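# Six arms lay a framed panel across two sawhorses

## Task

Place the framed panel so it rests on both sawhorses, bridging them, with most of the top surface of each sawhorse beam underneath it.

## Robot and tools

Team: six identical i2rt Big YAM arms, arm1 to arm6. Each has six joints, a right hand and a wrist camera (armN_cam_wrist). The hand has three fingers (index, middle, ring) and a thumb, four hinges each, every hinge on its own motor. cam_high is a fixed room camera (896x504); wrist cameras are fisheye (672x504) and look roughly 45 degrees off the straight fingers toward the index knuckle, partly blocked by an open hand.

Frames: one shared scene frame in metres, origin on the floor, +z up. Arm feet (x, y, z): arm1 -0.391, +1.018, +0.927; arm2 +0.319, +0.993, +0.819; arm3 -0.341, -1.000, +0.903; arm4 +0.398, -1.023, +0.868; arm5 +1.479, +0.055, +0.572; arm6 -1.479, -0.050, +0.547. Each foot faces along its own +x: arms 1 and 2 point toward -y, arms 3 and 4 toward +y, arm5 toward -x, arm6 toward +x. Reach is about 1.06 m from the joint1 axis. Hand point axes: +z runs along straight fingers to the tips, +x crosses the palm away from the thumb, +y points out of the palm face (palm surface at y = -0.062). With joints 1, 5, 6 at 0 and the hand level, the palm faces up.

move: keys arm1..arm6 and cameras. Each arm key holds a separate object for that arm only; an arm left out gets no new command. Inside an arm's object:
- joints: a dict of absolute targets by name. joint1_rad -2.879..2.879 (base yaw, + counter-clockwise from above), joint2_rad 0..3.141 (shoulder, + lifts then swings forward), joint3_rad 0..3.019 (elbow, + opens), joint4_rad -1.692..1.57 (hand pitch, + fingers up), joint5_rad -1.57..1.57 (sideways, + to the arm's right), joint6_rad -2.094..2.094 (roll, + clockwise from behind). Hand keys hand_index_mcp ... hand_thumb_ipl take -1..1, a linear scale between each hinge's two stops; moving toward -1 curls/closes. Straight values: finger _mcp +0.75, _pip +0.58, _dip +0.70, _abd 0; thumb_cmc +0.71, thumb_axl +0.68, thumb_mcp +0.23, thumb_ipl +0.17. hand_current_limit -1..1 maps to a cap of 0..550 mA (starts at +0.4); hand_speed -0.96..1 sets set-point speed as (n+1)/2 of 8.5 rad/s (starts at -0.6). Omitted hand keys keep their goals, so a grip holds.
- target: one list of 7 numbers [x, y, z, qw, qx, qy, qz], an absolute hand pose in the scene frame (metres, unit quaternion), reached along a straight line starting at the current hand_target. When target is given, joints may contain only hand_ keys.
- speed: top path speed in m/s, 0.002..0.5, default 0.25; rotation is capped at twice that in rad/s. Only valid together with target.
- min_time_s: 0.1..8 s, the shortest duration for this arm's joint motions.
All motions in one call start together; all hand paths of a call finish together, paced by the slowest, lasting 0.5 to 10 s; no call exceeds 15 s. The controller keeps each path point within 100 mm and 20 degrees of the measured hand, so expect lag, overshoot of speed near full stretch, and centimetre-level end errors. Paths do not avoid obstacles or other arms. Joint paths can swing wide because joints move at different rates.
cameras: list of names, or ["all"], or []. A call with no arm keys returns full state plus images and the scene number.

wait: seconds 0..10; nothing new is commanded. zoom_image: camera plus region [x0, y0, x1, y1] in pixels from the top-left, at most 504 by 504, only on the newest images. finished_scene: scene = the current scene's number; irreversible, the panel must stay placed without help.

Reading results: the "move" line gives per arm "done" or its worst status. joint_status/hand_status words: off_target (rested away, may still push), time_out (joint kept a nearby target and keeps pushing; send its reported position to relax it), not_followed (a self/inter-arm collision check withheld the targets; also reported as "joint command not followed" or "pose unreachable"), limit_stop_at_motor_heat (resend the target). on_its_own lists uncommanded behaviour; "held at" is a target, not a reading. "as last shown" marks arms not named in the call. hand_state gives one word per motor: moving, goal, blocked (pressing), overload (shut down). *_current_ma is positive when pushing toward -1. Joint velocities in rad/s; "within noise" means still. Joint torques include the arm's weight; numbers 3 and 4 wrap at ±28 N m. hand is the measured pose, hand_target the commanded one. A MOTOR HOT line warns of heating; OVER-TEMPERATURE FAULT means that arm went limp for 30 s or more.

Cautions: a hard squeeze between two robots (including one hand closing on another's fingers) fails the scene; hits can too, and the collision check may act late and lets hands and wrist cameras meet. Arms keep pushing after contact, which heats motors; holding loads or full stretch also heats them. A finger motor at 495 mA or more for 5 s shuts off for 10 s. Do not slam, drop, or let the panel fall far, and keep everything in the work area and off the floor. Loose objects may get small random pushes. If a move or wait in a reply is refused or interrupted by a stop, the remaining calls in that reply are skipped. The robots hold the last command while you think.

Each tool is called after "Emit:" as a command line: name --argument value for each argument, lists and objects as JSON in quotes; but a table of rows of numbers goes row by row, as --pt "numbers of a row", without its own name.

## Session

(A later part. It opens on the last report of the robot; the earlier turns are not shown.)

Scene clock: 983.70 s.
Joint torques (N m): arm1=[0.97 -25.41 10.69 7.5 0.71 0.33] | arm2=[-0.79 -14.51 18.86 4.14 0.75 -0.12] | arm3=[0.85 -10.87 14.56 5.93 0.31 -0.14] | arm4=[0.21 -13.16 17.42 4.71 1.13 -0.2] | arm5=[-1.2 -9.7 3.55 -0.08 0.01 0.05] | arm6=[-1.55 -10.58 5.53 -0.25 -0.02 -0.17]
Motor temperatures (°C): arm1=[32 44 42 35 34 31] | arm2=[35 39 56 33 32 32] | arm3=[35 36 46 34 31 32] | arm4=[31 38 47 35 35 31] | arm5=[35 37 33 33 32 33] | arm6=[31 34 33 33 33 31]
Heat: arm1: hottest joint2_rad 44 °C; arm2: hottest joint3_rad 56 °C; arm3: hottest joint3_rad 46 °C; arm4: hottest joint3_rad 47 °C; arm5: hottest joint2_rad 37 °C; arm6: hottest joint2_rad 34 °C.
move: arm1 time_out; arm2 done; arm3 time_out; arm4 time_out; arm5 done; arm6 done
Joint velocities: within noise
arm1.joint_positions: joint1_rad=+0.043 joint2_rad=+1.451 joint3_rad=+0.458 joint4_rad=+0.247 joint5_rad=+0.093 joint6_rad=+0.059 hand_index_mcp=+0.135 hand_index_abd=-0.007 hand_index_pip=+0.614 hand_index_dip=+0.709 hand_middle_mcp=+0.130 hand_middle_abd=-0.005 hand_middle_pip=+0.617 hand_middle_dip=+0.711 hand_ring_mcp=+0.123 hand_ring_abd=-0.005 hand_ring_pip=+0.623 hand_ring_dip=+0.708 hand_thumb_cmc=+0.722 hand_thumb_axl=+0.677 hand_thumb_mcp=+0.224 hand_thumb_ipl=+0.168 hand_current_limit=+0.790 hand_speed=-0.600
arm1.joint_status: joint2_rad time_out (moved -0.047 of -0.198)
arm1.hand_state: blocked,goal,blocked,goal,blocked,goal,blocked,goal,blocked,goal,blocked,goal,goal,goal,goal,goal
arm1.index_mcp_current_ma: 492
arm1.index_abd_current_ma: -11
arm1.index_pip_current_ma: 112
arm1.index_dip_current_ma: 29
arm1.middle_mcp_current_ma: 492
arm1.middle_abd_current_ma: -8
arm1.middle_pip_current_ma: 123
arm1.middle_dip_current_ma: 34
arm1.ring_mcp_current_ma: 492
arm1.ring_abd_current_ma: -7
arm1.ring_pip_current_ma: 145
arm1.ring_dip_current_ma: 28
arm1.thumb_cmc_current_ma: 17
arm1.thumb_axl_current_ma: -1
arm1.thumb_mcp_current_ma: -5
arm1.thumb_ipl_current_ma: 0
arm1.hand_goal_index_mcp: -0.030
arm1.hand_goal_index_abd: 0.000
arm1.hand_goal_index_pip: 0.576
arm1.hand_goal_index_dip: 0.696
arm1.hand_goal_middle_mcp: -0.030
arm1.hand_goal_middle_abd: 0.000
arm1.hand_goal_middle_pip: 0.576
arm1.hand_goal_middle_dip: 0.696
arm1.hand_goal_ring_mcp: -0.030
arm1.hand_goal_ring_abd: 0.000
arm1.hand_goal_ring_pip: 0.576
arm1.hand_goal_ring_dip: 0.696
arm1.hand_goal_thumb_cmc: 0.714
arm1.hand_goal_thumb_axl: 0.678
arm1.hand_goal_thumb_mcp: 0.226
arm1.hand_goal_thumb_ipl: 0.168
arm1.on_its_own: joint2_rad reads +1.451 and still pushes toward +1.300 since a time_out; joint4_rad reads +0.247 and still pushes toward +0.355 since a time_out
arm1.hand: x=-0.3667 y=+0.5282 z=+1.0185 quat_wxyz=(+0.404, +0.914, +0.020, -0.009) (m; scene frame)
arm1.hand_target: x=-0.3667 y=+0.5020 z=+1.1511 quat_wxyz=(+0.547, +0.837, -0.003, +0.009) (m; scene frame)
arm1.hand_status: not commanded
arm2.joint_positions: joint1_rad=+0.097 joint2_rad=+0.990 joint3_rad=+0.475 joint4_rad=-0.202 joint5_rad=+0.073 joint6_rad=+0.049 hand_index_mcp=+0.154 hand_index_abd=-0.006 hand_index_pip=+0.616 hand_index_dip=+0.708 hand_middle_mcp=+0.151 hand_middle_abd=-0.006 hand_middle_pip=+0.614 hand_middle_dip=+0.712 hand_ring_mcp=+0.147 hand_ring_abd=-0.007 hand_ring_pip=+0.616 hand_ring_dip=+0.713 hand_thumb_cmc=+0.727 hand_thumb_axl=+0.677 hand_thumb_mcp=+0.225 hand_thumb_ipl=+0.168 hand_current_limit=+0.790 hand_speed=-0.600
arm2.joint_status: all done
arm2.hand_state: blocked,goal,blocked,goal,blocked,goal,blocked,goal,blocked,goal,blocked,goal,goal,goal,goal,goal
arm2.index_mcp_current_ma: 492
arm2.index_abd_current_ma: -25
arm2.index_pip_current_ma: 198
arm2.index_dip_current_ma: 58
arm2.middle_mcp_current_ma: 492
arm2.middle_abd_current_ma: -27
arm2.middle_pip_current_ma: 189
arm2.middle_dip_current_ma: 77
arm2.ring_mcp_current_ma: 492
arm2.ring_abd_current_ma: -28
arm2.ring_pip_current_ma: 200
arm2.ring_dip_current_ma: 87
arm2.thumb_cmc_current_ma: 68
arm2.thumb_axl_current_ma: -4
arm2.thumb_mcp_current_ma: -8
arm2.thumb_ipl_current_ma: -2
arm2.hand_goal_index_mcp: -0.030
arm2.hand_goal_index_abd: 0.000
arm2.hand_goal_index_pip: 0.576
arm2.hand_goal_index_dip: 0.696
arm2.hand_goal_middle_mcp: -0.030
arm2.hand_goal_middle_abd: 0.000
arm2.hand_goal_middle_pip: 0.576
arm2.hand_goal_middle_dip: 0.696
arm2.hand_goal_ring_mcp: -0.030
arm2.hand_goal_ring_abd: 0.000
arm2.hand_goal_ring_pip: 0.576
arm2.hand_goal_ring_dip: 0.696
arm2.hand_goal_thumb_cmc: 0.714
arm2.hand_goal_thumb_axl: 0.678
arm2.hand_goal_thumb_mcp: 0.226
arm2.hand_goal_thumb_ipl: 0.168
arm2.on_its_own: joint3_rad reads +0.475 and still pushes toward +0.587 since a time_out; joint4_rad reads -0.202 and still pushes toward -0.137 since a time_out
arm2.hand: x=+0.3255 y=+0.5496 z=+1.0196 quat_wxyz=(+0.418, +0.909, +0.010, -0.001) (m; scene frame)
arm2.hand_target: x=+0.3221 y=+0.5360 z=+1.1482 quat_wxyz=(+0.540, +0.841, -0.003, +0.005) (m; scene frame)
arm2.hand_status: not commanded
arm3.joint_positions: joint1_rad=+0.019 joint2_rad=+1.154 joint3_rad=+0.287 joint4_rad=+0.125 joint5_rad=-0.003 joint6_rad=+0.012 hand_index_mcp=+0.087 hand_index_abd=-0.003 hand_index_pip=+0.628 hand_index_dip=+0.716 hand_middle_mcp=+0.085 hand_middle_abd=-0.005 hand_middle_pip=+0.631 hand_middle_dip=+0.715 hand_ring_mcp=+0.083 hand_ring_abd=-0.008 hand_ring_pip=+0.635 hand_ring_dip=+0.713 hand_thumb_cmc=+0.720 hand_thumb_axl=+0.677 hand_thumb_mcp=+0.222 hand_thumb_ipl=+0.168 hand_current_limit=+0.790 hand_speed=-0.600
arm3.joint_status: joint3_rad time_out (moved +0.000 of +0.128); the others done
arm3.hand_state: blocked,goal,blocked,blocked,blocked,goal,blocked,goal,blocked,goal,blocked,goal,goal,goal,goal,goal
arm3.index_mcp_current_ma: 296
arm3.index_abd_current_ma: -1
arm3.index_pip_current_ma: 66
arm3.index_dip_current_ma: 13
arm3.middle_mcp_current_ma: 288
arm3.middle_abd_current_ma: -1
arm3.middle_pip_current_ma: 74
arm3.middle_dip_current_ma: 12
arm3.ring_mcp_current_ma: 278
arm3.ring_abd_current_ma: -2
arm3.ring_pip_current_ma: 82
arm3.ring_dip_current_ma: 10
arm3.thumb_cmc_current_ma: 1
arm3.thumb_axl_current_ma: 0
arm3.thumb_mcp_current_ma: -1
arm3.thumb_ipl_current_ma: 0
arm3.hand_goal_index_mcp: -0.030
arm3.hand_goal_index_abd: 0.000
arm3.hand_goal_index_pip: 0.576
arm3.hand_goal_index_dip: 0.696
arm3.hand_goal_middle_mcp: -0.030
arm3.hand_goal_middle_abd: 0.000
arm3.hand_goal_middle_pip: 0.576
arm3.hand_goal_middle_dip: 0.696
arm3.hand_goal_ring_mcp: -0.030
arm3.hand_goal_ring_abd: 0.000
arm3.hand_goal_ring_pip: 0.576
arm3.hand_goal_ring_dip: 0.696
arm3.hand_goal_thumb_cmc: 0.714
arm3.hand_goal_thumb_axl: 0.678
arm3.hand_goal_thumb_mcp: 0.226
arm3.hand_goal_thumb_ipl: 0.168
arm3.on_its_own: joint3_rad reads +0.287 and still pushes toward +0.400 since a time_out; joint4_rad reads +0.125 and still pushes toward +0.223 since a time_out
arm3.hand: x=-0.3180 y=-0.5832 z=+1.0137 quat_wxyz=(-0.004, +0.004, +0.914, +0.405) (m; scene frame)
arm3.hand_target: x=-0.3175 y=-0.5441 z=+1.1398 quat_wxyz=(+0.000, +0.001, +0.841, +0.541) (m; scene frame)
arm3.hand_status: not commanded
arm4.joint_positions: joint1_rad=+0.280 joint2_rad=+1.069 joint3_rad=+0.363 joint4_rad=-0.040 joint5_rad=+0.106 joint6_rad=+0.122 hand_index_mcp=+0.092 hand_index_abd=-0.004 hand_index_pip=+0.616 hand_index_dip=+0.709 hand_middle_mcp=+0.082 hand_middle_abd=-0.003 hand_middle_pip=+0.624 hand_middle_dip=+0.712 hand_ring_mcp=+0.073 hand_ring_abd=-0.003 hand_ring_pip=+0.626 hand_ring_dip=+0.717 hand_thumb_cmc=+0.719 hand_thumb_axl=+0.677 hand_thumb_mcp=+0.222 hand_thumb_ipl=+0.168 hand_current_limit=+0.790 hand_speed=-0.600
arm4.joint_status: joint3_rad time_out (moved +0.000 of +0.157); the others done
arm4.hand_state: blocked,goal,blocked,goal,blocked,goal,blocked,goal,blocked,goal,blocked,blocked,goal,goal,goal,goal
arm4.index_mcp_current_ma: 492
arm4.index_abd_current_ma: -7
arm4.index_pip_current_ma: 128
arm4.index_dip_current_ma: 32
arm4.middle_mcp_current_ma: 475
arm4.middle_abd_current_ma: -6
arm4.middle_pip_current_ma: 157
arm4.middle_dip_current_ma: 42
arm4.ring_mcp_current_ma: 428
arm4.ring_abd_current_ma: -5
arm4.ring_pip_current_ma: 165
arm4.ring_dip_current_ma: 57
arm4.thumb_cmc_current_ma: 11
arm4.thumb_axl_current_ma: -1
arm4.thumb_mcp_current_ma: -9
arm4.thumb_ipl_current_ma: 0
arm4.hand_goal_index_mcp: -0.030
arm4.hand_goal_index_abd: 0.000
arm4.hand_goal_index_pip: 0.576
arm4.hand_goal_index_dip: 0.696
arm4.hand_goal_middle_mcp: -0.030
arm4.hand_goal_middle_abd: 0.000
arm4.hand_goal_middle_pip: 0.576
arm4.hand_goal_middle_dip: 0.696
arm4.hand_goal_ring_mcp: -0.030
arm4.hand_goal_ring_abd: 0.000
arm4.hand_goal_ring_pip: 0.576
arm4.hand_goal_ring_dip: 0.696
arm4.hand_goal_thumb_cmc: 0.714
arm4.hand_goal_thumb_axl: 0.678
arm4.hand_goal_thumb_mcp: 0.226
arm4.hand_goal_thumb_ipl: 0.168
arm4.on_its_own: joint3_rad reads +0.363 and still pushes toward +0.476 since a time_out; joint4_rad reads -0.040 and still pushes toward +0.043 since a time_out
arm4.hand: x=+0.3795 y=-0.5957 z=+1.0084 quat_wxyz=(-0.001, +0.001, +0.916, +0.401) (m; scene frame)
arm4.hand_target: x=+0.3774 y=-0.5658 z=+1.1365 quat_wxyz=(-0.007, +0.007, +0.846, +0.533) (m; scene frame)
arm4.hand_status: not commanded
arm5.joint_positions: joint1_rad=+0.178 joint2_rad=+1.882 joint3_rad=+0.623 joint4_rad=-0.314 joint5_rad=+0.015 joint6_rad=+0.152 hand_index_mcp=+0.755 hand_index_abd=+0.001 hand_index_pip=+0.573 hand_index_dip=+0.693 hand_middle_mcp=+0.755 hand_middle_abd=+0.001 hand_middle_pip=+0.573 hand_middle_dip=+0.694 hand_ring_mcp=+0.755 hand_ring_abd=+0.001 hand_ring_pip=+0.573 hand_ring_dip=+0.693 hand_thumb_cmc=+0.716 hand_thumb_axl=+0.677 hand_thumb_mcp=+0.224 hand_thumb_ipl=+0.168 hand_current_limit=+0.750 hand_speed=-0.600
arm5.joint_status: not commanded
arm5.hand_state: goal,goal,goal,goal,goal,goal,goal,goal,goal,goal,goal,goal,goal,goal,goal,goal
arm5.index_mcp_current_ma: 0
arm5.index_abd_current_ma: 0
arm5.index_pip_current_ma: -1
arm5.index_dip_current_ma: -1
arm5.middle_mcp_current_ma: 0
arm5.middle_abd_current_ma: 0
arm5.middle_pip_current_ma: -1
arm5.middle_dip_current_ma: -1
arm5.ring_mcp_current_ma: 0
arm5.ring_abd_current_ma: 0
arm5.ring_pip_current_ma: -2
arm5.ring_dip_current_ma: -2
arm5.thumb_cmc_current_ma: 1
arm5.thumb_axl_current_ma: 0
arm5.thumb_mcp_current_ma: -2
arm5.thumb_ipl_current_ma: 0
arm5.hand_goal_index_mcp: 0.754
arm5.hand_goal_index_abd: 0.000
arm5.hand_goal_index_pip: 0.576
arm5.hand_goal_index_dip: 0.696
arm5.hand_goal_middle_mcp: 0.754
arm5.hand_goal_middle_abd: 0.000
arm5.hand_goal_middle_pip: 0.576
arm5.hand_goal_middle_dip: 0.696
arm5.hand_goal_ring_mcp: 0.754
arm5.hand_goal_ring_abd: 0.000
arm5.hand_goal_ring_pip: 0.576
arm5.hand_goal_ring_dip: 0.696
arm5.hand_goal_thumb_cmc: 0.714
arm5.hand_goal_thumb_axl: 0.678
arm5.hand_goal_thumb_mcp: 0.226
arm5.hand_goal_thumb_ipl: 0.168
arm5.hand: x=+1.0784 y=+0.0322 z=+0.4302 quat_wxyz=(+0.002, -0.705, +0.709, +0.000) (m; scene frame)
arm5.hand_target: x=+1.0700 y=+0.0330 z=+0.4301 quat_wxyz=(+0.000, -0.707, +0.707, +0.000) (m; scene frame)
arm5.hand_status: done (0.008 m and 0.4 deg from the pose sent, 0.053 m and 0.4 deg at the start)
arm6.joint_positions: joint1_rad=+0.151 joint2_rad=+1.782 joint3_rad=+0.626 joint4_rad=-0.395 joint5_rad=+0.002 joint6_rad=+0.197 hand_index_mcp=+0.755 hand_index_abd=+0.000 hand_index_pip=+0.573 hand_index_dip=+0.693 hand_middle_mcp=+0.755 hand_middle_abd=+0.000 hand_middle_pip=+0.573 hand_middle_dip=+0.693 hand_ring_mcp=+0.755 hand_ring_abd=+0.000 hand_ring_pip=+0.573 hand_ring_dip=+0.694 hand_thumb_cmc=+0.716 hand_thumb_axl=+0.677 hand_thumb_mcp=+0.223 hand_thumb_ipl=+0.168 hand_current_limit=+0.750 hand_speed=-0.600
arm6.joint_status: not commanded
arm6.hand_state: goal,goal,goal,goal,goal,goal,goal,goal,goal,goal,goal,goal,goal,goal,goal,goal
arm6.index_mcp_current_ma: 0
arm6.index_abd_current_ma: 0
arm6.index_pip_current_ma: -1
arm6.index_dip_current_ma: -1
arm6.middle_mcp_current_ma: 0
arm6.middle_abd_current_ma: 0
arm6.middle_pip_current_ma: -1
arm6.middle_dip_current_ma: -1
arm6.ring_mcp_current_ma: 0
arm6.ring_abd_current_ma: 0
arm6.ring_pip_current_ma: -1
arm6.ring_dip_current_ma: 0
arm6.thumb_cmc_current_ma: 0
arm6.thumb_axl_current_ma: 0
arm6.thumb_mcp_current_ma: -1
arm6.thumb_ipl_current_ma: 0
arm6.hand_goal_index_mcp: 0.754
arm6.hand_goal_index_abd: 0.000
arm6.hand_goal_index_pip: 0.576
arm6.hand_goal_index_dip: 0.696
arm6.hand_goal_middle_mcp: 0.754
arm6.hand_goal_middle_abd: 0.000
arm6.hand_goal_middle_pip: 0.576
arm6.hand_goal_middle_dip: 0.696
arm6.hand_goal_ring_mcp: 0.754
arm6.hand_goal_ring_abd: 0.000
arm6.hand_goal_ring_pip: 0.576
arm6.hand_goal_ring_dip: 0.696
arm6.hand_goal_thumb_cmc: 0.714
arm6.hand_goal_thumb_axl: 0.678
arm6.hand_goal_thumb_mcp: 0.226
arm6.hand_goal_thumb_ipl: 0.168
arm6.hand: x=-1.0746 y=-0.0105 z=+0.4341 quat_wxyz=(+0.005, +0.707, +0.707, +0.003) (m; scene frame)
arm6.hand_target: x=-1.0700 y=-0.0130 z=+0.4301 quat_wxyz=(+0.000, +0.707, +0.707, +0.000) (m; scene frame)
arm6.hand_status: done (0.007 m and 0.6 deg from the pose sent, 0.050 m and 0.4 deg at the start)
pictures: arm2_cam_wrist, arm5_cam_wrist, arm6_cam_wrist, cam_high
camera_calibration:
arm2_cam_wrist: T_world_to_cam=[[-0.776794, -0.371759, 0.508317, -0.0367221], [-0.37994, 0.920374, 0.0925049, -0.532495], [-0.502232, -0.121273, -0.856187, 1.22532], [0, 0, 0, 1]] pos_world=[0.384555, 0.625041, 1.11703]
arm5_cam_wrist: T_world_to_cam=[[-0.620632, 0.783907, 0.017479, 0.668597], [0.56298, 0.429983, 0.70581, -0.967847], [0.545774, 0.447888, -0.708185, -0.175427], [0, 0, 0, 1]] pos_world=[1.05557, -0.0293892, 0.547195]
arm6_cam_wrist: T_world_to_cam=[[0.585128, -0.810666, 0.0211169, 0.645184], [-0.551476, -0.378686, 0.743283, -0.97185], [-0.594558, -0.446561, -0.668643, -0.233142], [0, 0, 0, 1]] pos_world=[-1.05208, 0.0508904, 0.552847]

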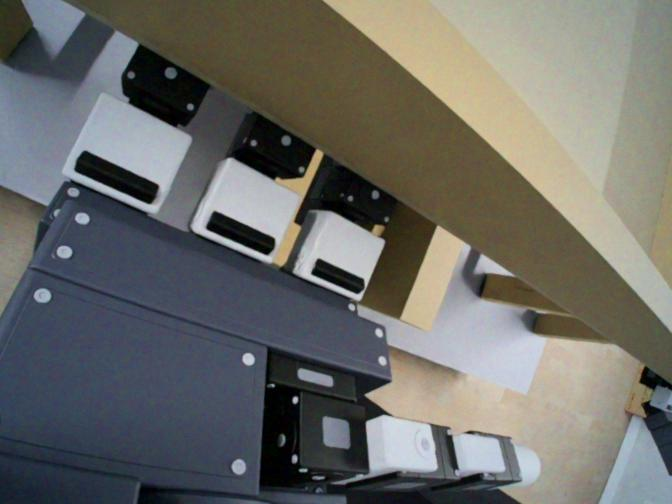

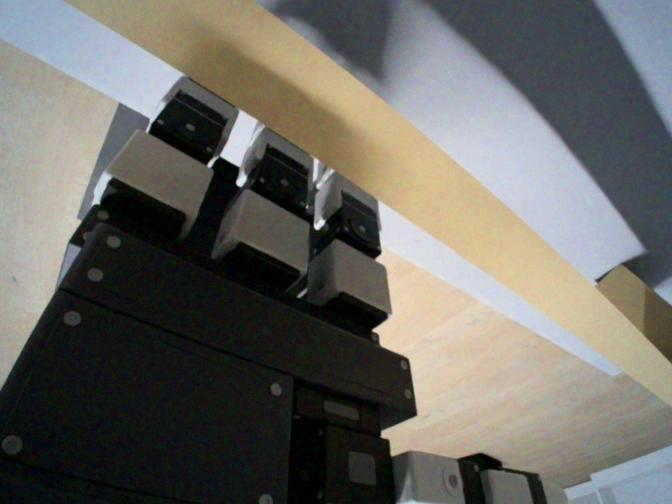

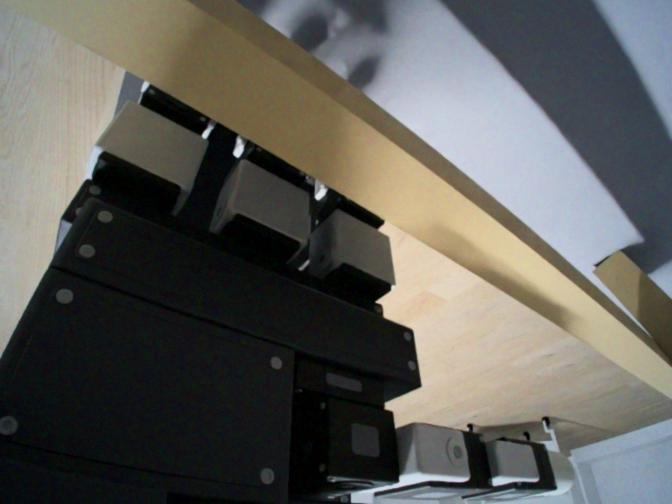

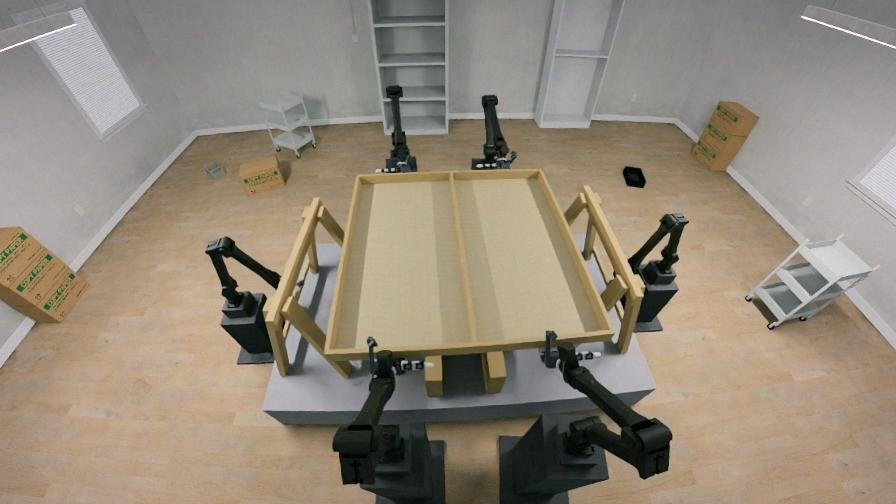

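Emit:
move --arm5 '{"target": [0.89, 0.033, 0.425, 0, -0.7071, 0.7071, 0], "speed": 0.12}' --arm6 '{"target": [-0.89, -0.013, 0.425, 0, 0.7071, 0.7071, 0], "speed": 0.12}' --cameras '["arm5_cam_wrist", "cam_high"]'

Scene clock: 993.63 s.
Joint torques (N m): arm1=[0.97 -25.41 10.7 7.5 0.71 0.32] | arm2=[-0.09 -14.04 18.88 4.08 0.75 -0.12] | arm3=[0.5 -10.99 14.5 5.98 0.31 -0.14] | arm4=[0.21 -13.16 17.29 4.74 1.13 -0.2] | arm5=[-1.73 -9.7 12.16 3.02 0.69 -0.11] | arm6=[-3.02 -11.69 15.15 3.06 0.73 -0.6]
Motor temperatures (°C): arm1=[32 44 43 35 34 31] | arm2=[35 38 57 33 32 32] | arm3=[35 36 48 34 31 32] | arm4=[31 38 48 35 35 31] | arm5=[35 37 34 33 32 33] | arm6=[31 34 34 33 33 31]
Heat: arm1: hottest joint2_rad 44 °C; arm2: hottest joint3_rad 57 °C; arm3: hottest joint3_rad 48 °C; arm4: hottest joint3_rad 48 °C; arm5: hottest joint2_rad 37 °C; arm6: hottest joint2_rad 34 °C.
move: arm5 off_target; arm6 off_target
Joint velocities: within noise
arm1, arm2, arm3, arm4: as last shown
arm1.on_its_own: joint2_rad reads +1.451 and still pushes toward +1.300 since a time_out; joint4_rad reads +0.247 and still pushes toward +0.355 since a time_out
arm2.on_its_own: joint3_rad reads +0.475 and still pushes toward +0.587 since a time_out; joint4_rad reads -0.202 and still pushes toward -0.137 since a time_out
arm3.on_its_own: joint3_rad reads +0.287 and still pushes toward +0.400 since a time_out; joint4_rad reads +0.125 and still pushes toward +0.223 since a time_out
arm4.on_its_own: joint3_rad reads +0.363 and still pushes toward +0.476 since a time_out; joint4_rad reads -0.040 and still pushes toward +0.043 since a time_out
arm5.joint_positions: joint1_rad=+0.146 joint2_rad=+1.996 joint3_rad=+0.865 joint4_rad=-0.607 joint5_rad=+0.001 joint6_rad=+0.133 hand_index_mcp=+0.754 hand_index_abd=+0.000 hand_index_pip=+0.574 hand_index_dip=+0.693 hand_middle_mcp=+0.754 hand_middle_abd=+0.001 hand_middle_pip=+0.573 hand_middle_dip=+0.694 hand_ring_mcp=+0.698 hand_ring_abd=-0.006 hand_ring_pip=+0.534 hand_ring_dip=+0.669 hand_thumb_cmc=+0.714 hand_thumb_axl=+0.677 hand_thumb_mcp=+0.224 hand_thumb_ipl=+0.168 hand_current_limit=+0.750 hand_speed=-0.600
arm5.joint_status: not commanded
arm5.hand_state: goal,goal,goal,goal,goal,goal,goal,goal,blocked,goal,blocked,blocked,goal,goal,goal,goal
arm5.index_mcp_current_ma: 0
arm5.index_abd_current_ma: 0
arm5.index_pip_current_ma: -1
arm5.index_dip_current_ma: -1
arm5.middle_mcp_current_ma: 0
arm5.middle_abd_current_ma: 0
arm5.middle_pip_current_ma: -2
arm5.middle_dip_current_ma: -1
arm5.ring_mcp_current_ma: -128
arm5.ring_abd_current_ma: -3
arm5.ring_pip_current_ma: -77
arm5.ring_dip_current_ma: -40
arm5.thumb_cmc_current_ma: 0
arm5.thumb_axl_current_ma: 0
arm5.thumb_mcp_current_ma: -2
arm5.thumb_ipl_current_ma: 0
arm5.hand_goal_index_mcp: 0.754
arm5.hand_goal_index_abd: 0.000
arm5.hand_goal_index_pip: 0.576
arm5.hand_goal_index_dip: 0.696
arm5.hand_goal_middle_mcp: 0.754
arm5.hand_goal_middle_abd: 0.000
arm5.hand_goal_middle_pip: 0.576
arm5.hand_goal_middle_dip: 0.696
arm5.hand_goal_ring_mcp: 0.754
arm5.hand_goal_ring_abd: 0.000
arm5.hand_goal_ring_pip: 0.576
arm5.hand_goal_ring_dip: 0.696
arm5.hand_goal_thumb_cmc: 0.714
arm5.hand_goal_thumb_axl: 0.678
arm5.hand_goal_thumb_mcp: 0.226
arm5.hand_goal_thumb_ipl: 0.168
arm5.hand: x=+1.0372 y=+0.0362 z=+0.4144 quat_wxyz=(+0.063, -0.698, +0.711, -0.057) (m; scene frame)
arm5.hand_target: x=+0.9483 y=+0.0351 z=+0.4354 quat_wxyz=(+0.001, -0.707, +0.708, +0.002) (m; scene frame)
arm5.hand_status: off_target (0.148 m and 9.8 deg from the pose sent, 0.189 m and 0.4 deg at the start; pose on its path clipped on 27 of 61 steps)
arm6.joint_positions: joint1_rad=+0.118 joint2_rad=+1.919 joint3_rad=+0.830 joint4_rad=-0.648 joint5_rad=-0.012 joint6_rad=+0.189 hand_index_mcp=+0.753 hand_index_abd=-0.002 hand_index_pip=+0.573 hand_index_dip=+0.693 hand_middle_mcp=+0.753 hand_middle_abd=+0.000 hand_middle_pip=+0.573 hand_middle_dip=+0.693 hand_ring_mcp=+0.720 hand_ring_abd=-0.005 hand_ring_pip=+0.557 hand_ring_dip=+0.687 hand_thumb_cmc=+0.714 hand_thumb_axl=+0.677 hand_thumb_mcp=+0.223 hand_thumb_ipl=+0.168 hand_current_limit=+0.750 hand_speed=-0.600
arm6.joint_status: not commanded
arm6.hand_state: goal,goal,goal,goal,goal,goal,goal,goal,blocked,goal,goal,goal,goal,goal,goal,goal
arm6.index_mcp_current_ma: 0
arm6.index_abd_current_ma: 0
arm6.index_pip_current_ma: -1
arm6.index_dip_current_ma: -1
arm6.middle_mcp_current_ma: 0
arm6.middle_abd_current_ma: 0
arm6.middle_pip_current_ma: -1
arm6.middle_dip_current_ma: -1
arm6.ring_mcp_current_ma: -40
arm6.ring_abd_current_ma: -1
arm6.ring_pip_current_ma: -14
arm6.ring_dip_current_ma: -4
arm6.thumb_cmc_current_ma: 0
arm6.thumb_axl_current_ma: 0
arm6.thumb_mcp_current_ma: -1
arm6.thumb_ipl_current_ma: 0
arm6.hand_goal_index_mcp: 0.754
arm6.hand_goal_index_abd: 0.000
arm6.hand_goal_index_pip: 0.576
arm6.hand_goal_index_dip: 0.696
arm6.hand_goal_middle_mcp: 0.754
arm6.hand_goal_middle_abd: 0.000
arm6.hand_goal_middle_pip: 0.576
arm6.hand_goal_middle_dip: 0.696
arm6.hand_goal_ring_mcp: 0.754
arm6.hand_goal_ring_abd: 0.000
arm6.hand_goal_ring_pip: 0.576
arm6.hand_goal_ring_dip: 0.696
arm6.hand_goal_thumb_cmc: 0.714
arm6.hand_goal_thumb_axl: 0.678
arm6.hand_goal_thumb_mcp: 0.226
arm6.hand_goal_thumb_ipl: 0.168
arm6.hand: x=-1.0502 y=-0.0169 z=+0.4104 quat_wxyz=(-0.054, +0.714, +0.695, -0.068) (m; scene frame)
arm6.hand_target: x=-0.9615 y=-0.0164 z=+0.4333 quat_wxyz=(+0.003, +0.708, +0.706, -0.002) (m; scene frame)
arm6.hand_status: off_target (0.161 m and 10.1 deg from the pose sent, 0.185 m and 0.6 deg at the start; pose on its path clipped on 30 of 61 steps)
pictures: arm5_cam_wrist, cam_high
camera_calibration:
arm5_cam_wrist: T_world_to_cam=[[-0.605624, 0.791644, -0.0807426, 0.665005], [0.442541, 0.419396, 0.792632, -0.845954], [0.661345, 0.444305, -0.604331, -0.32876], [0, 0, 0, 1]] pos_world=[0.994536, -0.0255878, 0.525544]

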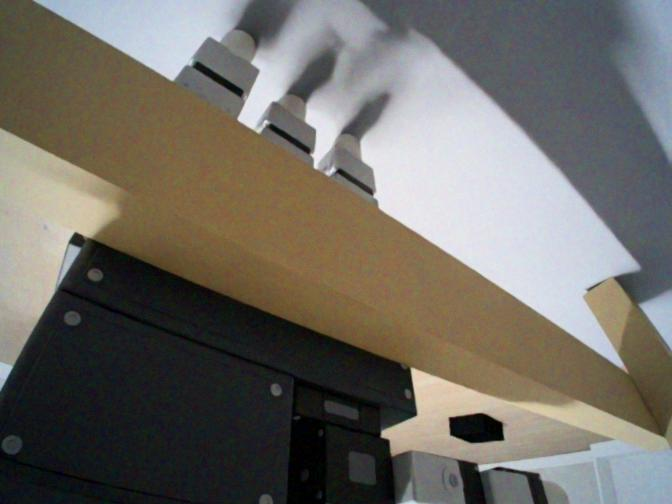

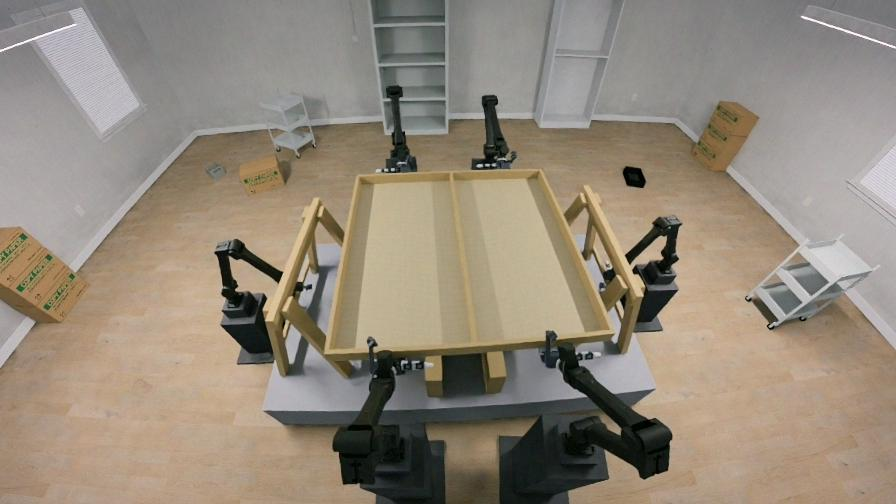

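Emit:
move --arm5 '{"joints": {"joint1_rad": 0.115, "joint2_rad": 2.185, "joint3_rad": 1.264, "joint4_rad": -0.42, "joint6_rad": 0.09}, "min_time_s": 2.5}' --arm6 '{"joints": {"joint1_rad": 0.078, "joint2_rad": 2.11, "joint3_rad": 1.22, "joint4_rad": -0.43, "joint6_rad": 0.123}, "min_time_s": 2.5}' --cameras '["arm5_cam_wrist", "cam_high"]'

Scene clock: 1021.27 s.
Joint torques (N m): arm1=[0.97 -25.41 10.7 7.5 0.71 0.32] | arm2=[-0.21 -14.15 18.82 4.07 0.71 -0.12] | arm3=[0.97 -11.22 14.53 6 0.29 -0.16] | arm4=[0.15 -13.1 17.31 4.71 1.13 -0.21] | arm5=[-2.02 -5.6 11.08 10.22 0.89 -0.11] | arm6=[-2.9 -8.59 14.24 9.85 1.12 -0.76]
Motor temperatures (°C): arm1=[32 44 45 35 34 31] | arm2=[35 38 60 33 32 32] | arm3=[35 36 51 34 31 32] | arm4=[31 37 51 35 34 31] | arm5=[35 36 42 34 32 33] | arm6=[31 34 44 34 34 31]
Heat: arm1: hottest joint3_rad 45 °C; arm2: hottest joint3_rad 60 °C; arm3: hottest joint3_rad 51 °C; arm4: hottest joint3_rad 51 °C; arm5: hottest joint3_rad 42 °C; arm6: hottest joint3_rad 44 °C.
move: arm5 time_out; arm6 time_out
Joint velocities: within noise
arm1, arm2, arm3, arm4: as last shown
arm1.on_its_own: joint2_rad reads +1.451 and still pushes toward +1.300 since a time_out; joint4_rad reads +0.247 and still pushes toward +0.355 since a time_out
arm2.on_its_own: joint3_rad reads +0.475 and still pushes toward +0.587 since a time_out; joint4_rad reads -0.202 and still pushes toward -0.137 since a time_out
arm3.on_its_own: joint3_rad reads +0.287 and still pushes toward +0.400 since a time_out; joint4_rad reads +0.125 and still pushes toward +0.223 since a time_out
arm4.on_its_own: joint3_rad reads +0.363 and still pushes toward +0.476 since a time_out; joint4_rad reads -0.040 and still pushes toward +0.043 since a time_out
arm5.joint_positions: joint1_rad=+0.135 joint2_rad=+2.084 joint3_rad=+1.017 joint4_rad=-0.669 joint5_rad=-0.005 joint6_rad=+0.123 hand_index_mcp=+0.851 hand_index_abd=+0.000 hand_index_pip=+0.632 hand_index_dip=+0.731 hand_middle_mcp=+0.854 hand_middle_abd=+0.001 hand_middle_pip=+0.641 hand_middle_dip=+0.731 hand_ring_mcp=+0.850 hand_ring_abd=+0.028 hand_ring_pip=+0.648 hand_ring_dip=+0.737 hand_thumb_cmc=+0.714 hand_thumb_axl=+0.677 hand_thumb_mcp=+0.224 hand_thumb_ipl=+0.168 hand_current_limit=+0.750 hand_speed=-0.600
arm5.joint_status: joint3_rad time_out (moved +0.151 of +0.399); joint4_rad time_out (moved -0.062 of +0.187); the others done
arm5.hand_state: blocked,goal,blocked,blocked,blocked,goal,blocked,blocked,blocked,blocked,blocked,blocked,goal,goal,goal,goal
arm5.index_mcp_current_ma: 287
arm5.index_abd_current_ma: 0
arm5.index_pip_current_ma: 117
arm5.index_dip_current_ma: 60
arm5.middle_mcp_current_ma: 301
arm5.middle_abd_current_ma: 0
arm5.middle_pip_current_ma: 144
arm5.middle_dip_current_ma: 59
arm5.ring_mcp_current_ma: 284
arm5.ring_abd_current_ma: 34
arm5.ring_pip_current_ma: 171
arm5.ring_dip_current_ma: 74
arm5.thumb_cmc_current_ma: 0
arm5.thumb_axl_current_ma: 0
arm5.thumb_mcp_current_ma: -2
arm5.thumb_ipl_current_ma: 0
arm5.hand_goal_index_mcp: 0.754
arm5.hand_goal_index_abd: 0.000
arm5.hand_goal_index_pip: 0.576
arm5.hand_goal_index_dip: 0.696
arm5.hand_goal_middle_mcp: 0.754
arm5.hand_goal_middle_abd: 0.000
arm5.hand_goal_middle_pip: 0.576
arm5.hand_goal_middle_dip: 0.696
arm5.hand_goal_ring_mcp: 0.754
arm5.hand_goal_ring_abd: 0.000
arm5.hand_goal_ring_pip: 0.576
arm5.hand_goal_ring_dip: 0.696
arm5.hand_goal_thumb_cmc: 0.714
arm5.hand_goal_thumb_axl: 0.678
arm5.hand_goal_thumb_mcp: 0.226
arm5.hand_goal_thumb_ipl: 0.168
arm5.on_its_own: joint3_rad reads +1.017 and still pushes toward +1.131 since a time_out (your +1.264 is given up); joint4_rad reads -0.669 and still pushes toward -0.444 since a time_out
arm5.hand: x=+0.9881 y=+0.0340 z=+0.4046 quat_wxyz=(+0.060, -0.698, +0.711, -0.059) (m; scene frame)
arm5.hand_target: x=+0.8941 y=+0.0373 z=+0.3981 quat_wxyz=(-0.026, -0.704, +0.709, +0.024) (m; scene frame)
arm5.hand_status: not commanded
arm6.joint_positions: joint1_rad=+0.106 joint2_rad=+2.022 joint3_rad=+0.978 joint4_rad=-0.705 joint5_rad=-0.023 joint6_rad=+0.189 hand_index_mcp=+0.857 hand_index_abd=+0.003 hand_index_pip=+0.646 hand_index_dip=+0.736 hand_middle_mcp=+0.867 hand_middle_abd=+0.004 hand_middle_pip=+0.650 hand_middle_dip=+0.734 hand_ring_mcp=+0.870 hand_ring_abd=+0.056 hand_ring_pip=+0.653 hand_ring_dip=+0.730 hand_thumb_cmc=+0.714 hand_thumb_axl=+0.677 hand_thumb_mcp=+0.223 hand_thumb_ipl=+0.168 hand_current_limit=+0.750 hand_speed=-0.600
arm6.joint_status: joint3_rad time_out (moved +0.148 of +0.390); joint4_rad time_out (moved -0.057 of +0.218); joint6_rad time_out (moved +0.000 of -0.066); the others done
arm6.hand_state: blocked,goal,blocked,blocked,blocked,goal,blocked,blocked,blocked,blocked,blocked,blocked,goal,goal,goal,goal
arm6.index_mcp_current_ma: 256
arm6.index_abd_current_ma: 0
arm6.index_pip_current_ma: 120
arm6.index_dip_current_ma: 49
arm6.middle_mcp_current_ma: 296
arm6.middle_abd_current_ma: 1
arm6.middle_pip_current_ma: 133
arm6.middle_dip_current_ma: 44
arm6.ring_mcp_current_ma: 307
arm6.ring_abd_current_ma: 67
arm6.ring_pip_current_ma: 141
arm6.ring_dip_current_ma: 37
arm6.thumb_cmc_current_ma: 0
arm6.thumb_axl_current_ma: 0
arm6.thumb_mcp_current_ma: -1
arm6.thumb_ipl_current_ma: 0
arm6.hand_goal_index_mcp: 0.754
arm6.hand_goal_index_abd: 0.000
arm6.hand_goal_index_pip: 0.576
arm6.hand_goal_index_dip: 0.696
arm6.hand_goal_middle_mcp: 0.754
arm6.hand_goal_middle_abd: 0.000
arm6.hand_goal_middle_pip: 0.576
arm6.hand_goal_middle_dip: 0.696
arm6.hand_goal_ring_mcp: 0.754
arm6.hand_goal_ring_abd: 0.000
arm6.hand_goal_ring_pip: 0.576
arm6.hand_goal_ring_dip: 0.696
arm6.hand_goal_thumb_cmc: 0.714
arm6.hand_goal_thumb_axl: 0.678
arm6.hand_goal_thumb_mcp: 0.226
arm6.hand_goal_thumb_ipl: 0.168
arm6.on_its_own: joint3_rad reads +0.978 and still pushes toward +1.095 since a time_out (your +1.220 is given up); joint4_rad reads -0.705 and still pushes toward -0.480 since a time_out; joint6_rad reads +0.189 and still pushes toward +0.123 since a time_out
arm6.hand: x=-1.0061 y=-0.0132 z=+0.3957 quat_wxyz=(-0.062, +0.718, +0.690, -0.070) (m; scene frame)
arm6.hand_target: x=-0.9043 y=-0.0136 z=+0.3972 quat_wxyz=(+0.024, +0.706, +0.707, +0.024) (m; scene frame)
arm6.hand_status: not commanded
pictures: arm5_cam_wrist, cam_high
camera_calibration:
arm5_cam_wrist: T_world_to_cam=[[-0.604256, 0.792176, -0.0856336, 0.636899], [0.444266, 0.42418, 0.789113, -0.816001], [0.66144, 0.438782, -0.60825, -0.299449], [0, 0, 0, 1]] pos_world=[0.945439, -0.0270119, 0.516316]

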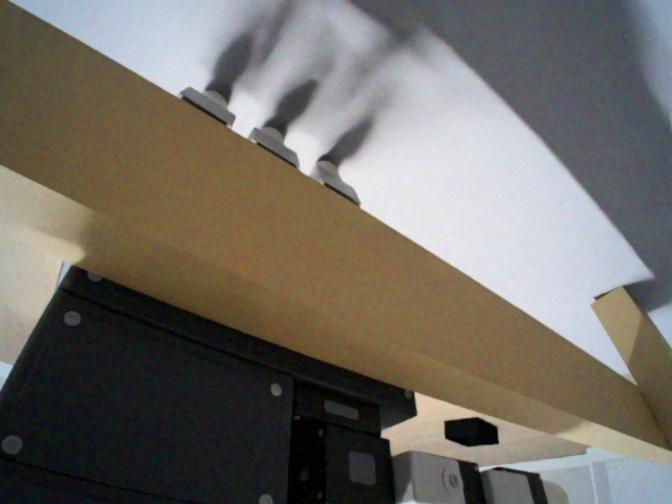

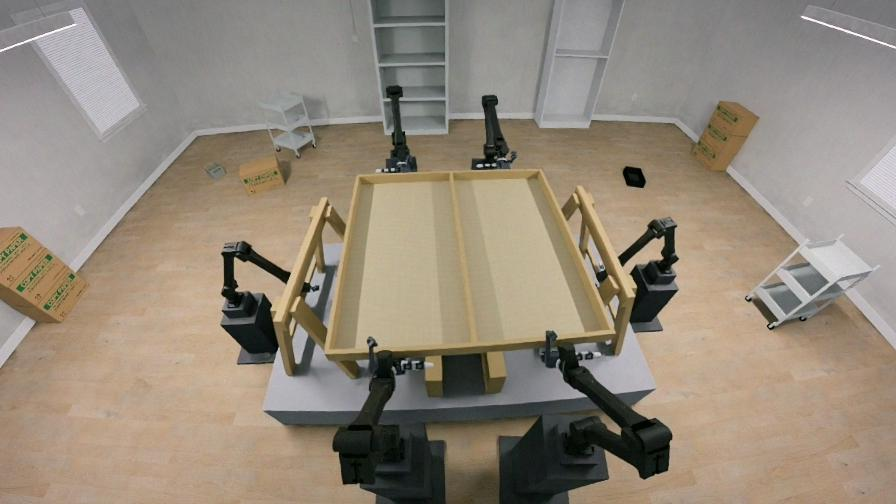

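Emit:
move --arm5 '{"joints": {"joint1_rad": 0.105, "joint2_rad": 2.265, "joint3_rad": 1.519, "joint4_rad": -0.55, "joint5_rad": 0.015, "joint6_rad": 0.079}, "min_time_s": 3}' --arm6 '{"joints": {"joint1_rad": 0.065, "joint2_rad": 2.176, "joint3_rad": 1.441, "joint4_rad": -0.57, "joint5_rad": 0.002, "joint6_rad": 0.111}, "min_time_s": 3}' --cameras '["cam_high"]'

Scene clock: 1059.03 s.
Joint torques (N m): arm1=[0.97 -25.41 10.7 7.51 0.72 0.33] | arm2=[-0.03 -14.45 18.84 4.23 0.73 -0.13] | arm3=[0.56 -10.64 14.46 5.98 0.32 -0.18] | arm4=[0.15 -13.1 17.32 4.71 1.13 -0.2] | arm5=[-2.43 -8.64 11.36 10.17 0.81 -0.12] | arm6=[-3.66 -6.3 14.43 9.8 1.35 -0.81]
Motor temperatures (°C): arm1=[32 45 46 36 34 31] | arm2=[34 38 62 33 32 32] | arm3=[35 36 54 34 31 32] | arm4=[31 37 53 35 34 31] | arm5=[35 36 50 36 33 33] | arm6=[31 34 46 35 35 31]
Heat: arm1: hottest joint3_rad 46 °C; arm2: hottest joint3_rad 62 °C; arm3: hottest joint3_rad 54 °C; arm4: hottest joint3_rad 53 °C; arm5: hottest joint3_rad 50 °C; arm6: hottest joint3_rad 46 °C.
move: arm5 time_out; arm6 time_out
Joint velocities: within noise
arm1, arm2, arm3, arm4: as last shown
arm1.on_its_own: joint2_rad reads +1.451 and still pushes toward +1.300 since a time_out; joint4_rad reads +0.247 and still pushes toward +0.355 since a time_out
arm2.on_its_own: joint3_rad reads +0.475 and still pushes toward +0.587 since a time_out; joint4_rad reads -0.202 and still pushes toward -0.137 since a time_out
arm3.on_its_own: joint3_rad reads +0.287 and still pushes toward +0.400 since a time_out; joint4_rad reads +0.125 and still pushes toward +0.223 since a time_out
arm4.on_its_own: joint3_rad reads +0.363 and still pushes toward +0.476 since a time_out; joint4_rad reads -0.040 and still pushes toward +0.043 since a time_out
arm5.joint_positions: joint1_rad=+0.131 joint2_rad=+2.183 joint3_rad=+1.175 joint4_rad=-0.823 joint5_rad=-0.005 joint6_rad=+0.114 hand_index_mcp=+0.906 hand_index_abd=+0.001 hand_index_pip=+0.656 hand_index_dip=+0.746 hand_middle_mcp=+0.911 hand_middle_abd=+0.002 hand_middle_pip=+0.665 hand_middle_dip=+0.744 hand_ring_mcp=+0.909 hand_ring_abd=+0.029 hand_ring_pip=+0.677 hand_ring_dip=+0.755 hand_thumb_cmc=+0.714 hand_thumb_axl=+0.677 hand_thumb_mcp=+0.224 hand_thumb_ipl=+0.168 hand_current_limit=+0.750 hand_speed=-0.600
arm5.joint_status: joint3_rad time_out (moved +0.158 of +0.502); joint4_rad time_out (moved -0.154 of +0.119); joint6_rad time_out (moved -0.009 of -0.044); the others done
arm5.hand_state: blocked,goal,blocked,blocked,blocked,goal,blocked,blocked,blocked,blocked,blocked,blocked,goal,goal,goal,goal
arm5.index_mcp_current_ma: 481
arm5.index_abd_current_ma: 0
arm5.index_pip_current_ma: 197
arm5.index_dip_current_ma: 101
arm5.middle_mcp_current_ma: 481
arm5.middle_abd_current_ma: 1
arm5.middle_pip_current_ma: 230
arm5.middle_dip_current_ma: 95
arm5.ring_mcp_current_ma: 481
arm5.ring_abd_current_ma: 37
arm5.ring_pip_current_ma: 279
arm5.ring_dip_current_ma: 129
arm5.thumb_cmc_current_ma: 0
arm5.thumb_axl_current_ma: 0
arm5.thumb_mcp_current_ma: -2
arm5.thumb_ipl_current_ma: 0
arm5.hand_goal_index_mcp: 0.754
arm5.hand_goal_index_abd: 0.000
arm5.hand_goal_index_pip: 0.576
arm5.hand_goal_index_dip: 0.696
arm5.hand_goal_middle_mcp: 0.754
arm5.hand_goal_middle_abd: 0.000
arm5.hand_goal_middle_pip: 0.576
arm5.hand_goal_middle_dip: 0.696
arm5.hand_goal_ring_mcp: 0.754
arm5.hand_goal_ring_abd: 0.000
arm5.hand_goal_ring_pip: 0.576
arm5.hand_goal_ring_dip: 0.696
arm5.hand_goal_thumb_cmc: 0.714
arm5.hand_goal_thumb_axl: 0.678
arm5.hand_goal_thumb_mcp: 0.226
arm5.hand_goal_thumb_ipl: 0.168
arm5.on_its_own: joint3_rad reads +1.175 and still pushes toward +1.291 since a time_out (your +1.519 is given up); joint4_rad reads -0.823 and still pushes toward -0.593 since a time_out; joint6_rad reads +0.114 and still pushes toward +0.079 since a time_out
arm5.hand: x=+0.9650 y=+0.0329 z=+0.3878 quat_wxyz=(+0.096, -0.696, +0.706, -0.089) (m; scene frame)
arm5.hand_target: x=+0.8644 y=+0.0391 z=+0.3847 quat_wxyz=(+0.000, -0.705, +0.709, +0.001) (m; scene frame)
arm5.hand_status: not commanded
arm6.joint_positions: joint1_rad=+0.103 joint2_rad=+2.057 joint3_rad=+1.035 joint4_rad=-0.826 joint5_rad=-0.033 joint6_rad=+0.182 hand_index_mcp=+0.790 hand_index_abd=-0.002 hand_index_pip=+0.605 hand_index_dip=+0.716 hand_middle_mcp=+0.803 hand_middle_abd=-0.002 hand_middle_pip=+0.612 hand_middle_dip=+0.717 hand_ring_mcp=+0.807 hand_ring_abd=+0.051 hand_ring_pip=+0.615 hand_ring_dip=+0.709 hand_thumb_cmc=+0.714 hand_thumb_axl=+0.677 hand_thumb_mcp=+0.223 hand_thumb_ipl=+0.168 hand_current_limit=+0.750 hand_speed=-0.600
arm6.joint_status: joint3_rad time_out (moved +0.057 of +0.463); joint4_rad time_out (moved -0.121 of +0.135); joint5_rad time_out (moved -0.010 of +0.025); joint6_rad time_out (moved -0.007 of -0.078); the others done
arm6.hand_state: blocked,goal,blocked,goal,blocked,goal,blocked,blocked,blocked,blocked,blocked,goal,goal,goal,goal,goal
arm6.index_mcp_current_ma: 45
arm6.index_abd_current_ma: 0
arm6.index_pip_current_ma: 28
arm6.index_dip_current_ma: 15
arm6.middle_mcp_current_ma: 73
arm6.middle_abd_current_ma: 0
arm6.middle_pip_current_ma: 40
arm6.middle_dip_current_ma: 17
arm6.ring_mcp_current_ma: 84
arm6.ring_abd_current_ma: 58
arm6.ring_pip_current_ma: 46
arm6.ring_dip_current_ma: 7
arm6.thumb_cmc_current_ma: 0
arm6.thumb_axl_current_ma: 0
arm6.thumb_mcp_current_ma: -1
arm6.thumb_ipl_current_ma: 0
arm6.hand_goal_index_mcp: 0.754
arm6.hand_goal_index_abd: 0.000
arm6.hand_goal_index_pip: 0.576
arm6.hand_goal_index_dip: 0.696
arm6.hand_goal_middle_mcp: 0.754
arm6.hand_goal_middle_abd: 0.000
arm6.hand_goal_middle_pip: 0.576
arm6.hand_goal_middle_dip: 0.696
arm6.hand_goal_ring_mcp: 0.754
arm6.hand_goal_ring_abd: 0.000
arm6.hand_goal_ring_pip: 0.576
arm6.hand_goal_ring_dip: 0.696
arm6.hand_goal_thumb_cmc: 0.714
arm6.hand_goal_thumb_axl: 0.678
arm6.hand_goal_thumb_mcp: 0.226
arm6.hand_goal_thumb_ipl: 0.168
arm6.on_its_own: joint3_rad reads +1.035 and still pushes toward +1.153 since a time_out (your +1.441 is given up); joint4_rad reads -0.826 and still pushes toward -0.597 since a time_out; joint5_rad reads -0.033 and still pushes toward +0.002 since a time_out; joint6_rad reads +0.182 and still pushes toward +0.111 since a time_out
arm6.hand: x=-1.0141 y=-0.0136 z=+0.3894 quat_wxyz=(-0.095, +0.713, +0.686, -0.107) (m; scene frame)
arm6.hand_target: x=-0.9181 y=-0.0212 z=+0.3679 quat_wxyz=(-0.016, +0.707, +0.707, -0.024) (m; scene frame)
arm6.hand_status: not commanded
pictures: cam_high

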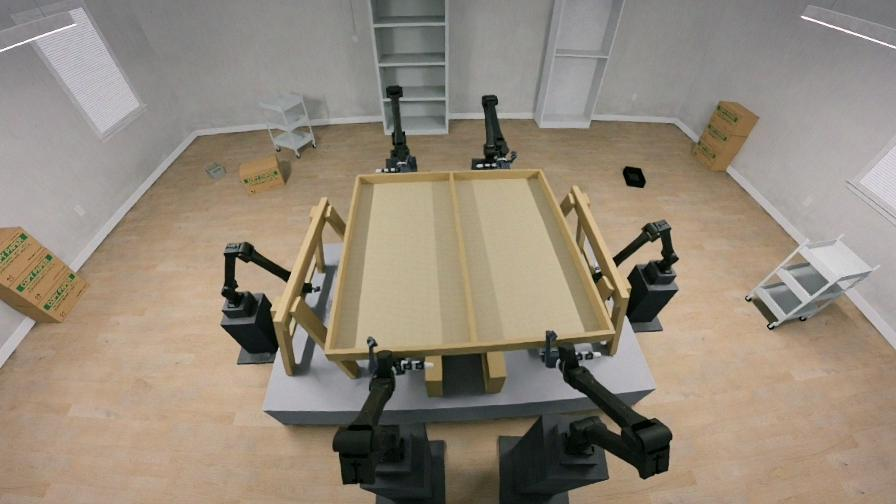

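Emit:
zoom_image --camera "cam_high" --region '[540, 160, 700, 370]'

Emit:
zoom_image --camera "cam_high" --region '[210, 180, 380, 390]'

Scaled by 2.400 from the camera's 896x504 image, which has a finer 1280x720 frame.

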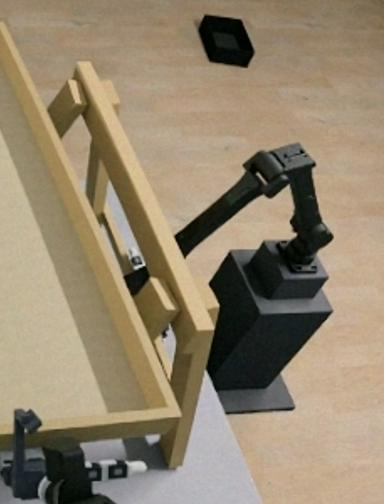

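Scaled by 2.400 from the camera's 896x504 image, which has a finer 1280x720 frame.

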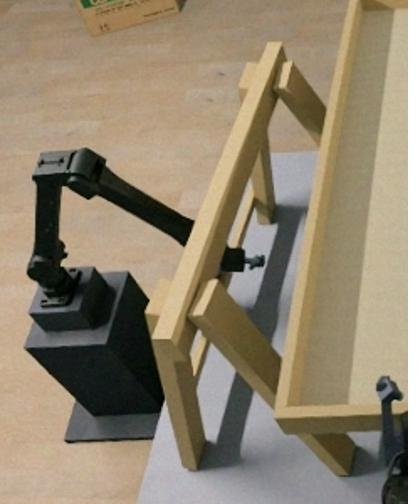

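Emit:
move --arm5 '{"joints": {"joint1_rad": 0.142, "joint2_rad": 1.964, "joint3_rad": 0.892, "joint4_rad": -0.5, "joint5_rad": 0.015, "joint6_rad": 0.116}, "min_time_s": 1.5}' --arm6 '{"joints": {"joint1_rad": 0.123, "joint2_rad": 1.836, "joint3_rad": 0.784, "joint4_rad": -0.5, "joint5_rad": 0.002, "joint6_rad": 0.169}, "min_time_s": 1.5}' --cameras '["arm6_cam_wrist", "arm5_cam_wrist"]'

Scene clock: 1137.53 s.
Joint torques (N m): arm1=[0.97 -25.41 10.71 7.5 0.72 0.32] | arm2=[-0.67 -13.92 18.91 4.21 0.7 -0.1] | arm3=[0.79 -10.81 14.6 5.93 0.3 -0.14] | arm4=[0.09 -13.16 17.31 4.71 1.14 -0.2] | arm5=[0.09 -14.62 3.03 0.66 0.12 0.22] | arm6=[0.56 -14.74 4.48 0.62 0.25 0.08]
Motor temperatures (°C): arm1=[31 45 47 36 34 31] | arm2=[34 38 65 33 33 32] | arm3=[35 36 58 34 31 32] | arm4=[31 37 56 35 34 31] | arm5=[35 36 45 36 33 34] | arm6=[31 34 43 36 37 32]
Heat: arm1: hottest joint3_rad 47 °C; arm2: hottest joint3_rad 65 °C; arm3: hottest joint3_rad 58 °C; arm4: hottest joint3_rad 56 °C; arm5: hottest joint3_rad 45 °C; arm6: hottest joint3_rad 43 °C.
move: arm5 done; arm6 done
Joint velocities: within noise
arm1, arm2, arm3, arm4: as last shown
arm1.on_its_own: joint2_rad reads +1.451 and still pushes toward +1.300 since a time_out; joint4_rad reads +0.247 and still pushes toward +0.355 since a time_out
arm2.on_its_own: joint3_rad reads +0.475 and still pushes toward +0.587 since a time_out; joint4_rad reads -0.202 and still pushes toward -0.137 since a time_out
arm3.on_its_own: joint3_rad reads +0.287 and still pushes toward +0.400 since a time_out; joint4_rad reads +0.125 and still pushes toward +0.223 since a time_out
arm4.on_its_own: joint3_rad reads +0.363 and still pushes toward +0.476 since a time_out; joint4_rad reads -0.040 and still pushes toward +0.043 since a time_out
arm5.joint_positions: joint1_rad=+0.134 joint2_rad=+1.980 joint3_rad=+0.896 joint4_rad=-0.510 joint5_rad=+0.014 joint6_rad=+0.110 hand_index_mcp=+0.754 hand_index_abd=-0.003 hand_index_pip=+0.578 hand_index_dip=+0.699 hand_middle_mcp=+0.754 hand_middle_abd=-0.003 hand_middle_pip=+0.578 hand_middle_dip=+0.698 hand_ring_mcp=+0.755 hand_ring_abd=+0.002 hand_ring_pip=+0.578 hand_ring_dip=+0.699 hand_thumb_cmc=+0.714 hand_thumb_axl=+0.677 hand_thumb_mcp=+0.224 hand_thumb_ipl=+0.168 hand_current_limit=+0.750 hand_speed=-0.600
arm5.joint_status: all done
arm5.hand_state: goal,goal,goal,goal,goal,goal,goal,goal,goal,goal,goal,goal,goal,goal,goal,goal
arm5.index_mcp_current_ma: 0
arm5.index_abd_current_ma: -1
arm5.index_pip_current_ma: 1
arm5.index_dip_current_ma: 1
arm5.middle_mcp_current_ma: 0
arm5.middle_abd_current_ma: -1
arm5.middle_pip_current_ma: 1
arm5.middle_dip_current_ma: 1
arm5.ring_mcp_current_ma: 0
arm5.ring_abd_current_ma: 1
arm5.ring_pip_current_ma: 1
arm5.ring_dip_current_ma: 2
arm5.thumb_cmc_current_ma: 0
arm5.thumb_axl_current_ma: 0
arm5.thumb_mcp_current_ma: -2
arm5.thumb_ipl_current_ma: 0
arm5.hand_goal_index_mcp: 0.754
arm5.hand_goal_index_abd: 0.000
arm5.hand_goal_index_pip: 0.576
arm5.hand_goal_index_dip: 0.696
arm5.hand_goal_middle_mcp: 0.754
arm5.hand_goal_middle_abd: 0.000
arm5.hand_goal_middle_pip: 0.576
arm5.hand_goal_middle_dip: 0.696
arm5.hand_goal_ring_mcp: 0.754
arm5.hand_goal_ring_abd: 0.000
arm5.hand_goal_ring_pip: 0.576
arm5.hand_goal_ring_dip: 0.696
arm5.hand_goal_thumb_cmc: 0.714
arm5.hand_goal_thumb_axl: 0.678
arm5.hand_goal_thumb_mcp: 0.226
arm5.hand_goal_thumb_ipl: 0.168
arm5.hand: x=+0.9889 y=+0.0374 z=+0.4344 quat_wxyz=(+0.010, -0.704, +0.710, -0.008) (m; scene frame)
arm5.hand_target: x=+0.9848 y=+0.0337 z=+0.4417 quat_wxyz=(+0.002, -0.705, +0.709, -0.001) (m; scene frame)
arm5.hand_status: not commanded
arm6.joint_positions: joint1_rad=+0.111 joint2_rad=+1.841 joint3_rad=+0.787 joint4_rad=-0.510 joint5_rad=-0.002 joint6_rad=+0.161 hand_index_mcp=+0.755 hand_index_abd=-0.003 hand_index_pip=+0.579 hand_index_dip=+0.699 hand_middle_mcp=+0.755 hand_middle_abd=-0.003 hand_middle_pip=+0.578 hand_middle_dip=+0.699 hand_ring_mcp=+0.755 hand_ring_abd=+0.002 hand_ring_pip=+0.578 hand_ring_dip=+0.699 hand_thumb_cmc=+0.713 hand_thumb_axl=+0.677 hand_thumb_mcp=+0.223 hand_thumb_ipl=+0.168 hand_current_limit=+0.750 hand_speed=-0.600
arm6.joint_status: all done
arm6.hand_state: goal,goal,goal,goal,goal,goal,goal,goal,goal,goal,goal,goal,goal,goal,goal,goal
arm6.index_mcp_current_ma: 0
arm6.index_abd_current_ma: -1
arm6.index_pip_current_ma: 1
arm6.index_dip_current_ma: 1
arm6.middle_mcp_current_ma: 0
arm6.middle_abd_current_ma: 0
arm6.middle_pip_current_ma: 0
arm6.middle_dip_current_ma: 1
arm6.ring_mcp_current_ma: 0
arm6.ring_abd_current_ma: 0
arm6.ring_pip_current_ma: 0
arm6.ring_dip_current_ma: 0
arm6.thumb_cmc_current_ma: 0
arm6.thumb_axl_current_ma: 0
arm6.thumb_mcp_current_ma: -1
arm6.thumb_ipl_current_ma: 0
arm6.hand_goal_index_mcp: 0.754
arm6.hand_goal_index_abd: 0.000
arm6.hand_goal_index_pip: 0.576
arm6.hand_goal_index_dip: 0.696
arm6.hand_goal_middle_mcp: 0.754
arm6.hand_goal_middle_abd: 0.000
arm6.hand_goal_middle_pip: 0.576
arm6.hand_goal_middle_dip: 0.696
arm6.hand_goal_ring_mcp: 0.754
arm6.hand_goal_ring_abd: 0.000
arm6.hand_goal_ring_pip: 0.576
arm6.hand_goal_ring_dip: 0.696
arm6.hand_goal_thumb_cmc: 0.714
arm6.hand_goal_thumb_axl: 0.678
arm6.hand_goal_thumb_mcp: 0.226
arm6.hand_goal_thumb_ipl: 0.168
arm6.hand: x=-1.0205 y=-0.0147 z=+0.4409 quat_wxyz=(+0.000, +0.709, +0.706, -0.001) (m; scene frame)
arm6.hand_target: x=-1.0193 y=-0.0100 z=+0.4432 quat_wxyz=(+0.005, +0.707, +0.707, +0.003) (m; scene frame)
arm6.hand_status: not commanded
pictures: arm5_cam_wrist, arm6_cam_wrist
camera_calibration:
arm5_cam_wrist: T_world_to_cam=[[-0.619032, 0.785353, 0.00451039, 0.612938], [0.548032, 0.427843, 0.718756, -0.913467], [0.562548, 0.447405, -0.695247, -0.148107], [0, 0, 0, 1]] pos_world=[0.963355, -0.0242881, 0.550825]
arm6_cam_wrist: T_world_to_cam=[[0.582533, -0.812706, 0.0128252, 0.611058], [-0.543358, -0.377637, 0.749768, -0.943192], [-0.604498, -0.443733, -0.661576, -0.211479], [0, 0, 0, 1]] pos_world=[-0.996292, 0.0465859, 0.559428]

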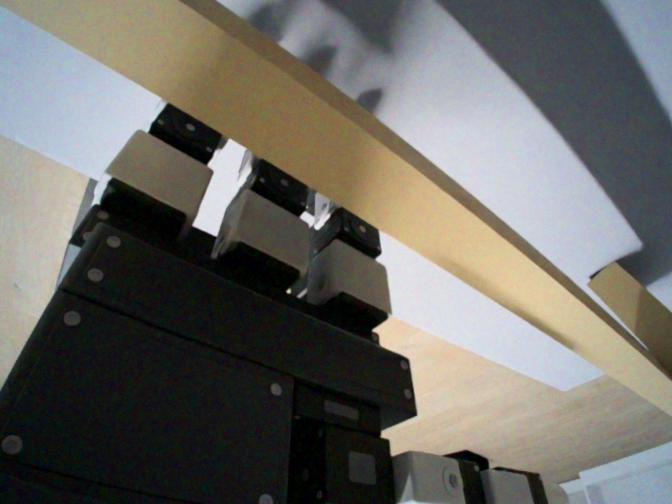

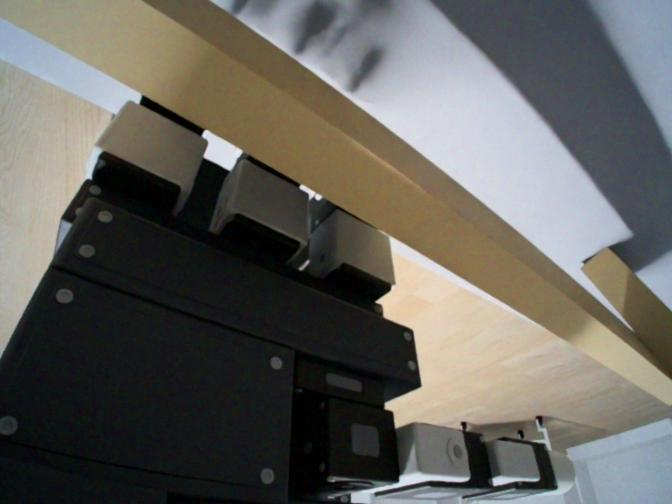

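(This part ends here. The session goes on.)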